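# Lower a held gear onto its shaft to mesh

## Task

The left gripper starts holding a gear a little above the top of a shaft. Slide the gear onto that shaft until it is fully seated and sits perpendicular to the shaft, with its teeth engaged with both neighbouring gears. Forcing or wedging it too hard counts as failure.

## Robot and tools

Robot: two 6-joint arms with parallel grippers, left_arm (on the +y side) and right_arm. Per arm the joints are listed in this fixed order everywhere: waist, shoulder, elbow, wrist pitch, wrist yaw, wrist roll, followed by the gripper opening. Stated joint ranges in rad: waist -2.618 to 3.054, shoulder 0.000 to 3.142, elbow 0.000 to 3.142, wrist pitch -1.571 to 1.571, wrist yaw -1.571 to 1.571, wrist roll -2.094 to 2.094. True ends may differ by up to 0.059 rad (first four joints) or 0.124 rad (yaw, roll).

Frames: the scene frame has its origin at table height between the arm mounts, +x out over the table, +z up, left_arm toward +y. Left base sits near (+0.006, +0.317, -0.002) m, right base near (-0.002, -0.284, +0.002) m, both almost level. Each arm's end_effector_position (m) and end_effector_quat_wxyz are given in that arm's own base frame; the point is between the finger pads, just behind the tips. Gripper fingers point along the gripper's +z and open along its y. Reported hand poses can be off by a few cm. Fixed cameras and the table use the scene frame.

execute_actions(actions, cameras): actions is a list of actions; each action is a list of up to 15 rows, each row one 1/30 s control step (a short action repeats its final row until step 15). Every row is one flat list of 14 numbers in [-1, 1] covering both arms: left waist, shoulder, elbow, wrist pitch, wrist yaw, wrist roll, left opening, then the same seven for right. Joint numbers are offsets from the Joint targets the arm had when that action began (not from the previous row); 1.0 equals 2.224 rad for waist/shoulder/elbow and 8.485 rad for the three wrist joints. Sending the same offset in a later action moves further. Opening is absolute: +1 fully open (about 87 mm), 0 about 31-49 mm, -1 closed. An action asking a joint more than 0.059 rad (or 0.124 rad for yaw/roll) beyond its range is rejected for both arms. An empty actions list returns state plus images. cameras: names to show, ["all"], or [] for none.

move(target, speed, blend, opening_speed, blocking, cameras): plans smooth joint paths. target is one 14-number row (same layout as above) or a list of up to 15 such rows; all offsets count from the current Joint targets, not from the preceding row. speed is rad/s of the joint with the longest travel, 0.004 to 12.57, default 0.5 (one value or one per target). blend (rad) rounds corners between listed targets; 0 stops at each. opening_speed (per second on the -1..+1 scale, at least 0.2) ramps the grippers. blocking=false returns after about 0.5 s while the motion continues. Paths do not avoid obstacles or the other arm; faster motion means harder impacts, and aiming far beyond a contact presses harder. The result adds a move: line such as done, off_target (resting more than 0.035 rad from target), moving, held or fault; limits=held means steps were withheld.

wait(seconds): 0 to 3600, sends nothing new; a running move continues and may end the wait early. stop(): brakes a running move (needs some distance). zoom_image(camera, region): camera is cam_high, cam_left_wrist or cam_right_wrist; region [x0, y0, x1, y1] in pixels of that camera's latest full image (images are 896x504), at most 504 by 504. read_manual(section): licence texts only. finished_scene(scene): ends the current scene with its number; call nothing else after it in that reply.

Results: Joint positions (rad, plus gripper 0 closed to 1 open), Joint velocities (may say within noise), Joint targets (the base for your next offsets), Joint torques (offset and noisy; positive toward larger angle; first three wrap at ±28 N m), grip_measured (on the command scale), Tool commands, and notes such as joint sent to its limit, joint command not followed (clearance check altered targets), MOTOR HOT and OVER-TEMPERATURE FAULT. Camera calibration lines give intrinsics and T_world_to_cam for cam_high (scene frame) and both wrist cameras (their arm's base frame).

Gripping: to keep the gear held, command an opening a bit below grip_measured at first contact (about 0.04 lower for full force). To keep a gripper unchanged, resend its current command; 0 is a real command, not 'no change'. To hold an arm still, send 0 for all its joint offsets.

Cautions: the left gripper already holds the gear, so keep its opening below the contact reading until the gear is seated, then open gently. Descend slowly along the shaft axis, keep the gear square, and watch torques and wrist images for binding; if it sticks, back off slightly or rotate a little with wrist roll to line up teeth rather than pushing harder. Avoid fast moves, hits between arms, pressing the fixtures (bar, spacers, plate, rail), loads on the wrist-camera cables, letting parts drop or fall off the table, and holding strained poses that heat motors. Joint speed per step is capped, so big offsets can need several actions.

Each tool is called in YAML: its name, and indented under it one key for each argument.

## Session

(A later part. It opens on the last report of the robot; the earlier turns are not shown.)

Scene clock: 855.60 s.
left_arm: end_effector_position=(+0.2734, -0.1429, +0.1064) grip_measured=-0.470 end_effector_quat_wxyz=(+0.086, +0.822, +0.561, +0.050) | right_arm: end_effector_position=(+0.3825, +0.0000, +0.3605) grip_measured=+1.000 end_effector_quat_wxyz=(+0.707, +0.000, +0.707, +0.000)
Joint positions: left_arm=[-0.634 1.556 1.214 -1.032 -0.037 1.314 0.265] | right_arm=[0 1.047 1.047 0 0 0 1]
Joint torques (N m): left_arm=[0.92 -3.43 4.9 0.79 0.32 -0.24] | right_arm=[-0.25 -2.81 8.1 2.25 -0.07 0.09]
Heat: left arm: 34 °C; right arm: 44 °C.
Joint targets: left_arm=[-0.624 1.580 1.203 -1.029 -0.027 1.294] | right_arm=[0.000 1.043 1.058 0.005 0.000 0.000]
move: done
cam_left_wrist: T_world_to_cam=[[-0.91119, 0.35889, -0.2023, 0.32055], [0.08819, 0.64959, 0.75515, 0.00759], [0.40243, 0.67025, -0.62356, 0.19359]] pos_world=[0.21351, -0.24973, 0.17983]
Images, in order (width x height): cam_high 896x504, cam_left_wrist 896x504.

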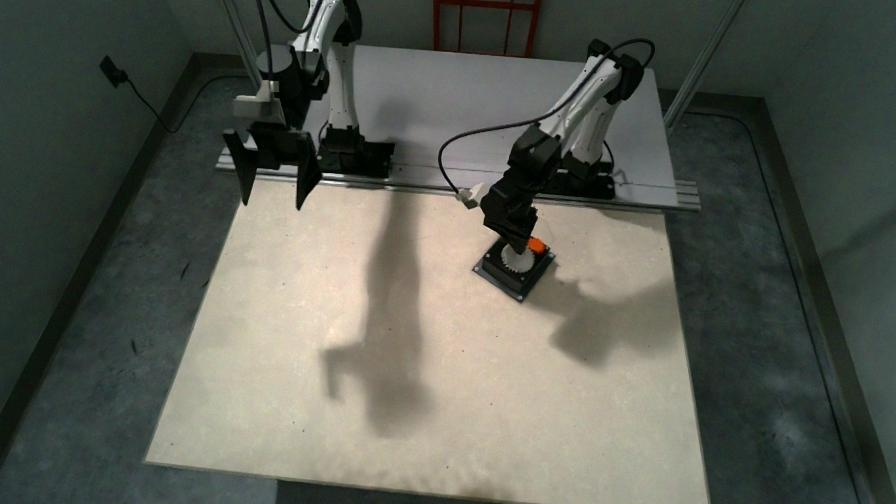

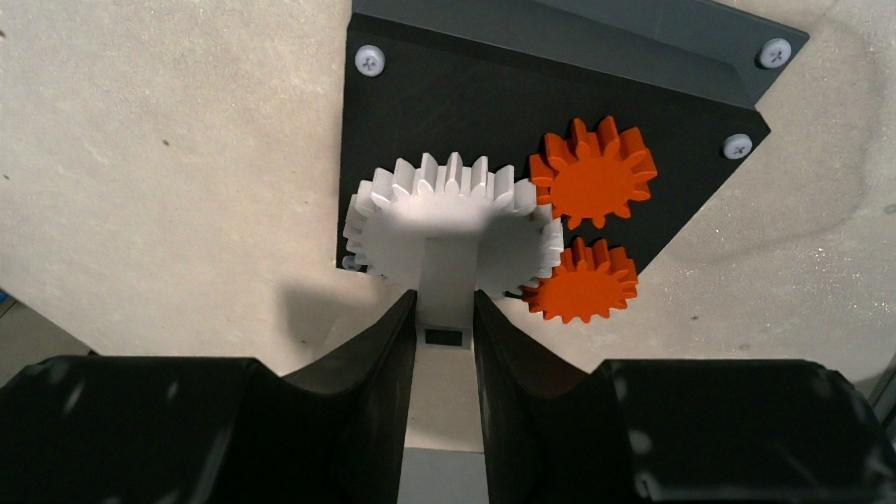

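move:
  target: [0,0.00225,-0.0085,0.0026,0,0,-1,0,0,0,0,0,0,1]
  speed: 0.04

move:
  target: [0,0.00225,-0.0085,0.0026,0,0,-1,0,0,0,0,0,0,1]
  speed: 0.04
  cameras: ["cam_left_wrist","cam_high"]

zoom_image:
  camera: "cam_left_wrist"
  region: [320, 100, 680, 400]

zoom_image:
  camera: "cam_high"
  region: [495, 225, 555, 285]

Scene clock: 864.20 s.
left_arm: end_effector_position=(+0.2737, -0.1429, +0.1057) grip_measured=-0.470 end_effector_quat_wxyz=(+0.087, +0.821, +0.562, +0.051) | right_arm: end_effector_position=(+0.3825, +0.0000, +0.3605) grip_measured=+1.000 end_effector_quat_wxyz=(+0.707, +0.000, +0.707, +0.000)
Joint positions: left_arm=[-0.634 1.556 1.21 -1.027 -0.038 1.31 0.265] | right_arm=[0 1.047 1.047 0 0 0 1]
Joint torques (N m): left_arm=[0.77 -2.96 3.75 0.93 0.34 -0.18] | right_arm=[-0.25 -2.82 8.1 2.25 -0.07 0.1]
Heat: left arm: 34 °C; right arm: 44 °C.
Joint targets: left_arm=[-0.624 1.585 1.185 -1.008 -0.027 1.294] | right_arm=[0.000 1.043 1.058 0.005 0.000 0.000]
move: done

Scene clock: 864.97 s.
left_arm: end_effector_position=(+0.2738, -0.1424, +0.1047) grip_measured=-0.470 end_effector_quat_wxyz=(+0.087, +0.820, +0.564, +0.052) | right_arm: end_effector_position=(+0.3825, +0.0000, +0.3605) grip_measured=+1.000 end_effector_quat_wxyz=(+0.707, +0.000, +0.707, +0.000)
Joint positions: left_arm=[-0.634 1.556 1.206 -1.022 -0.041 1.307 0.265] | right_arm=[0 1.047 1.047 0 0 0 1]
Joint torques (N m): left_arm=[0.76 -2.66 2.48 1.1 0.34 -0.16] | right_arm=[-0.25 -2.82 8.1 2.25 -0.07 0.09]
Heat: left arm: 34 °C; right arm: 44 °C.
Joint targets: left_arm=[-0.624 1.590 1.166 -0.985 -0.027 1.294] | right_arm=[0.000 1.043 1.058 0.005 0.000 0.000]
move: off_target (left_arm); left_arm: the elbow is farthest, 0.039 rad from its target
cam_left_wrist: T_world_to_cam=[[-0.91314, 0.35215, -0.20536, 0.32023], [0.08054, 0.64969, 0.75592, 0.01062], [0.39962, 0.67372, -0.62162, 0.19304]] pos_world=[0.21442, -0.24972, 0.17773]
Images, in order (width x height): cam_high 896x504, cam_left_wrist 896x504.

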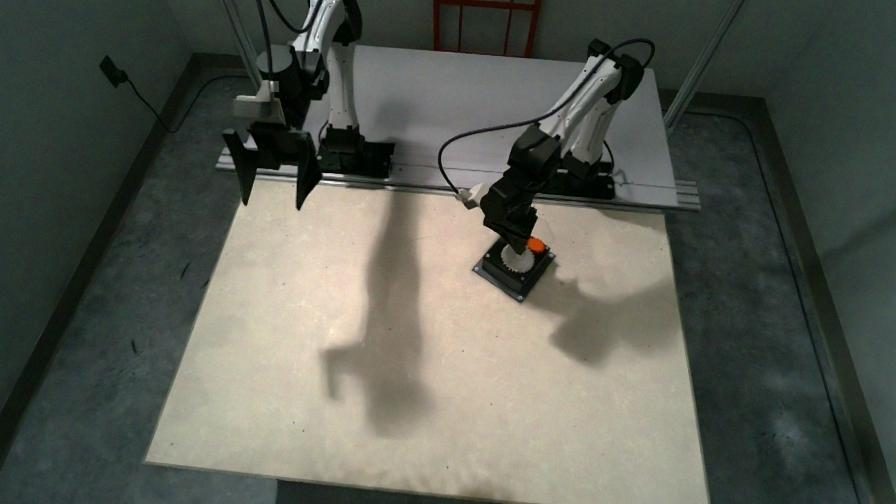

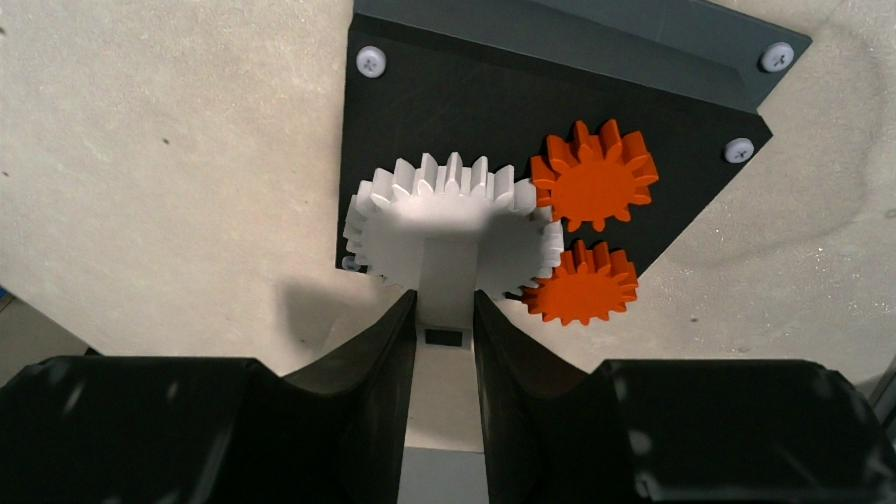

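Scaled by 1.400 from the camera's image (finer frame: 1280x720).

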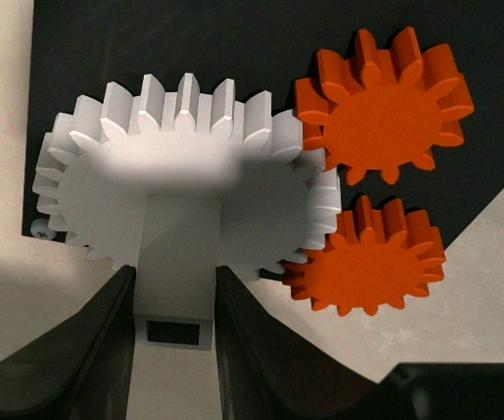

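Scaled by 8.400 from the camera's image (finer frame: 1280x720).

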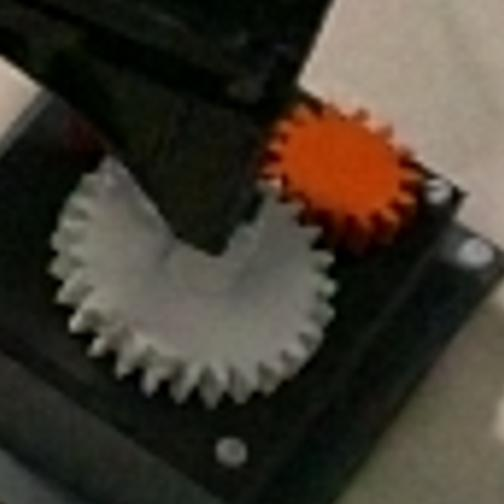

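move:
  target:
    - [0,0,0.009,0,0,0,-1,0,0,0,0,0,0,1]
    - [0,0,0.009,0,0,0,-0.15,0,0,0,0,0,0,1]
  speed: 0.06
  opening_speed: 0.6
  cameras: ["cam_left_wrist","cam_high"]

zoom_image:
  camera: "cam_left_wrist"
  region: [320, 100, 680, 400]

zoom_image:
  camera: "cam_high"
  region: [495, 225, 555, 285]

Scene clock: 884.90 s.
left_arm: end_effector_position=(+0.2756, -0.1447, +0.0965) grip_measured=-0.151 end_effector_quat_wxyz=(+0.085, +0.820, +0.564, +0.049) | right_arm: end_effector_position=(+0.3825, +0.0000, +0.3605) grip_measured=+1.000 end_effector_quat_wxyz=(+0.707, +0.000, +0.707, +0.000)
Joint positions: left_arm=[-0.634 1.576 1.194 -0.997 -0.036 1.306 0.425] | right_arm=[0 1.047 1.047 0 0 0 1]
Joint torques (N m): left_arm=[0.84 -4.19 4.98 0.83 0.29 -0.18] | right_arm=[-0.25 -2.81 8.09 2.25 -0.07 0.1]
Heat: left arm: 33 °C; right arm: 44 °C.
Joint targets: left_arm=[-0.624 1.590 1.186 -0.985 -0.027 1.294] | right_arm=[0.000 1.043 1.058 0.005 0.000 0.000]
move: done; target 2's new numbers were sent with left_arm's wrist pitch 0.037 rad from that target
cam_left_wrist: T_world_to_cam=[[-0.91471, 0.35181, -0.19884, 0.32068], [0.0859, 0.65006, 0.75501, 0.01684], [0.39488, 0.67353, -0.62484, 0.19042]] pos_world=[0.21669, -0.25202, 0.17003]
Images, in order (width x height): cam_high 896x504, cam_left_wrist 896x504.

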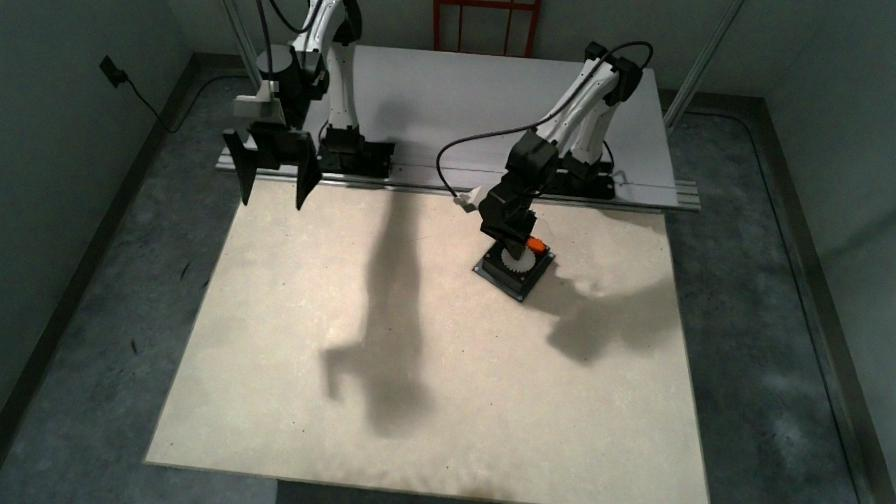

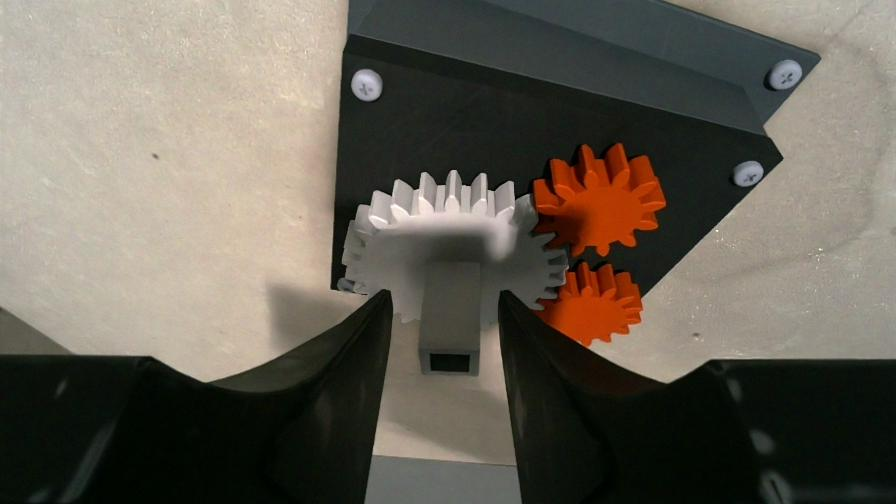

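Scaled by 1.400 from the camera's image (finer frame: 1280x720).

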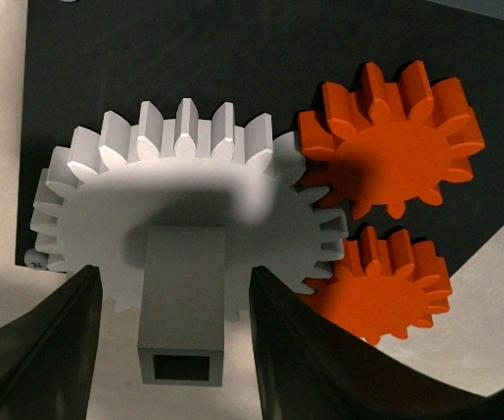

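Scaled by 8.400 from the camera's image (finer frame: 1280x720).

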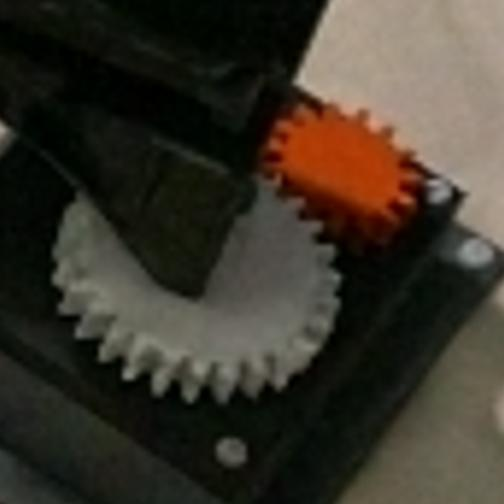

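move:
  target:
    - [0,-0.021,0,-0.0025,0,0,-0.15,0,0,0,0,0,0,1]
    - [0,-0.030,0.068,-0.022,0,0,-0.15,0,0,0,0,0,0,1]
  speed: 0.12
  blend: [0.01,0]
  cameras: ["cam_left_wrist","cam_high"]

zoom_image:
  camera: "cam_left_wrist"
  region: [320, 20, 680, 340]

zoom_image:
  camera: "cam_high"
  region: [495, 225, 555, 285]

Scene clock: 896.40 s.
left_arm: end_effector_position=(+0.2699, -0.1406, +0.1317) grip_measured=-0.150 end_effector_quat_wxyz=(+0.078, +0.820, +0.564, +0.046) | right_arm: end_effector_position=(+0.3825, +0.0000, +0.3605) grip_measured=+1.000 end_effector_quat_wxyz=(+0.707, +0.000, +0.707, +0.000)
Joint positions: left_arm=[-0.634 1.553 1.314 -1.153 -0.036 1.306 0.425] | right_arm=[0 1.047 1.047 0 0 0 1]
Joint torques (N m): left_arm=[0.76 -7.47 7.45 0.54 0.3 -0.17] | right_arm=[-0.27 -2.82 8.09 2.25 -0.06 0.1]
Heat: left arm: 33 °C; right arm: 44 °C.
Joint targets: left_arm=[-0.624 1.523 1.337 -1.172 -0.027 1.294] | right_arm=[0.000 1.043 1.058 0.005 0.000 0.000]
move: done
cam_left_wrist: T_world_to_cam=[[-0.91696, 0.35348, -0.18501, 0.32013], [0.09498, 0.64378, 0.75929, -0.01591], [0.3875, 0.67867, -0.6239, 0.2145]] pos_world=[0.21194, -0.24849, 0.20513]
Images, in order (width x height): cam_high 896x504, cam_left_wrist 896x504.

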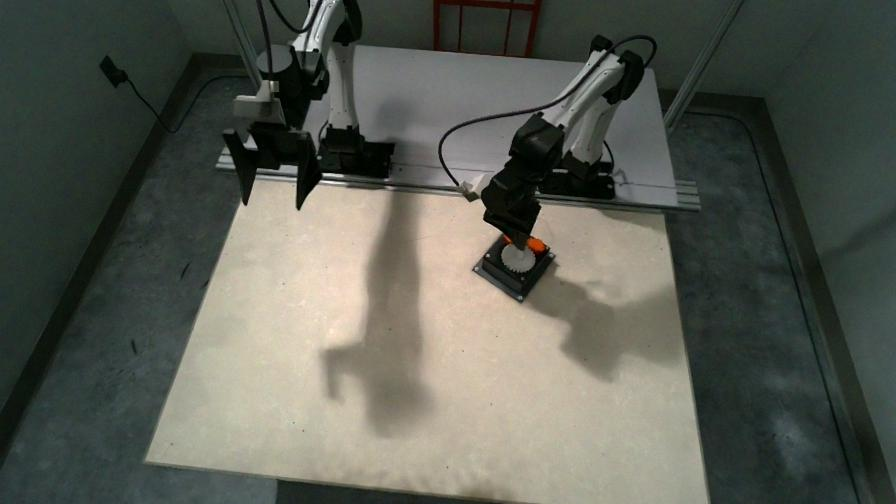

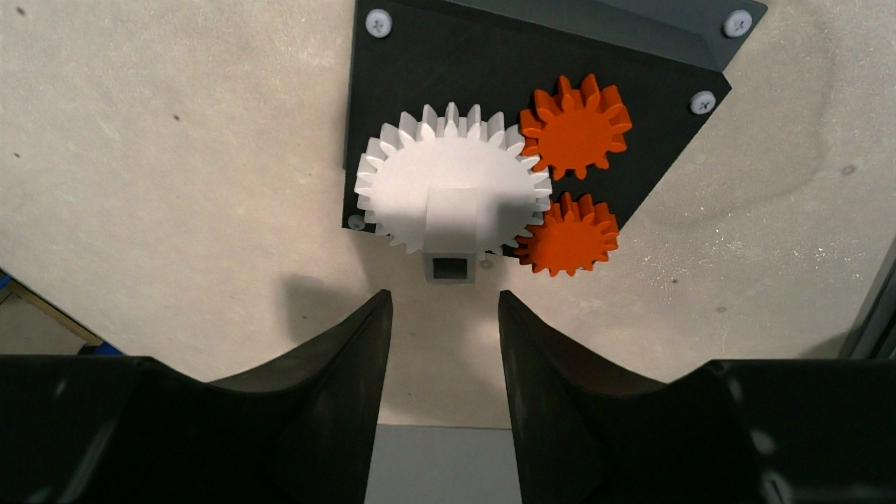

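Scaled by 1.400 from the camera's image (finer frame: 1280x720).

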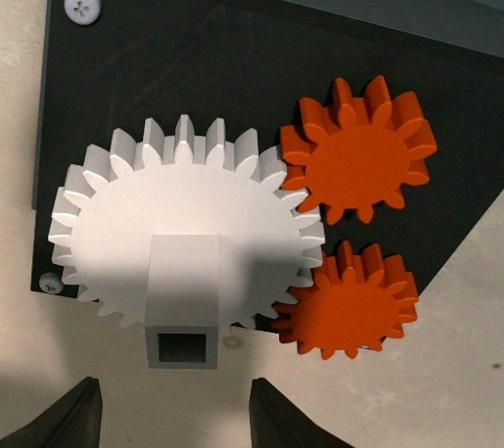

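Scaled by 8.400 from the camera's image (finer frame: 1280x720).

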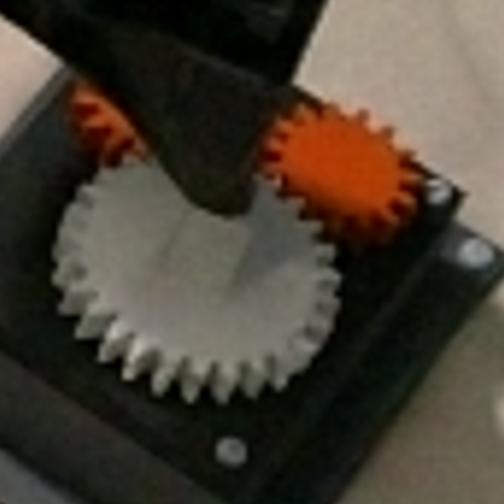

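finished_scene:
  scene: 2

The scene is finished: the task was done.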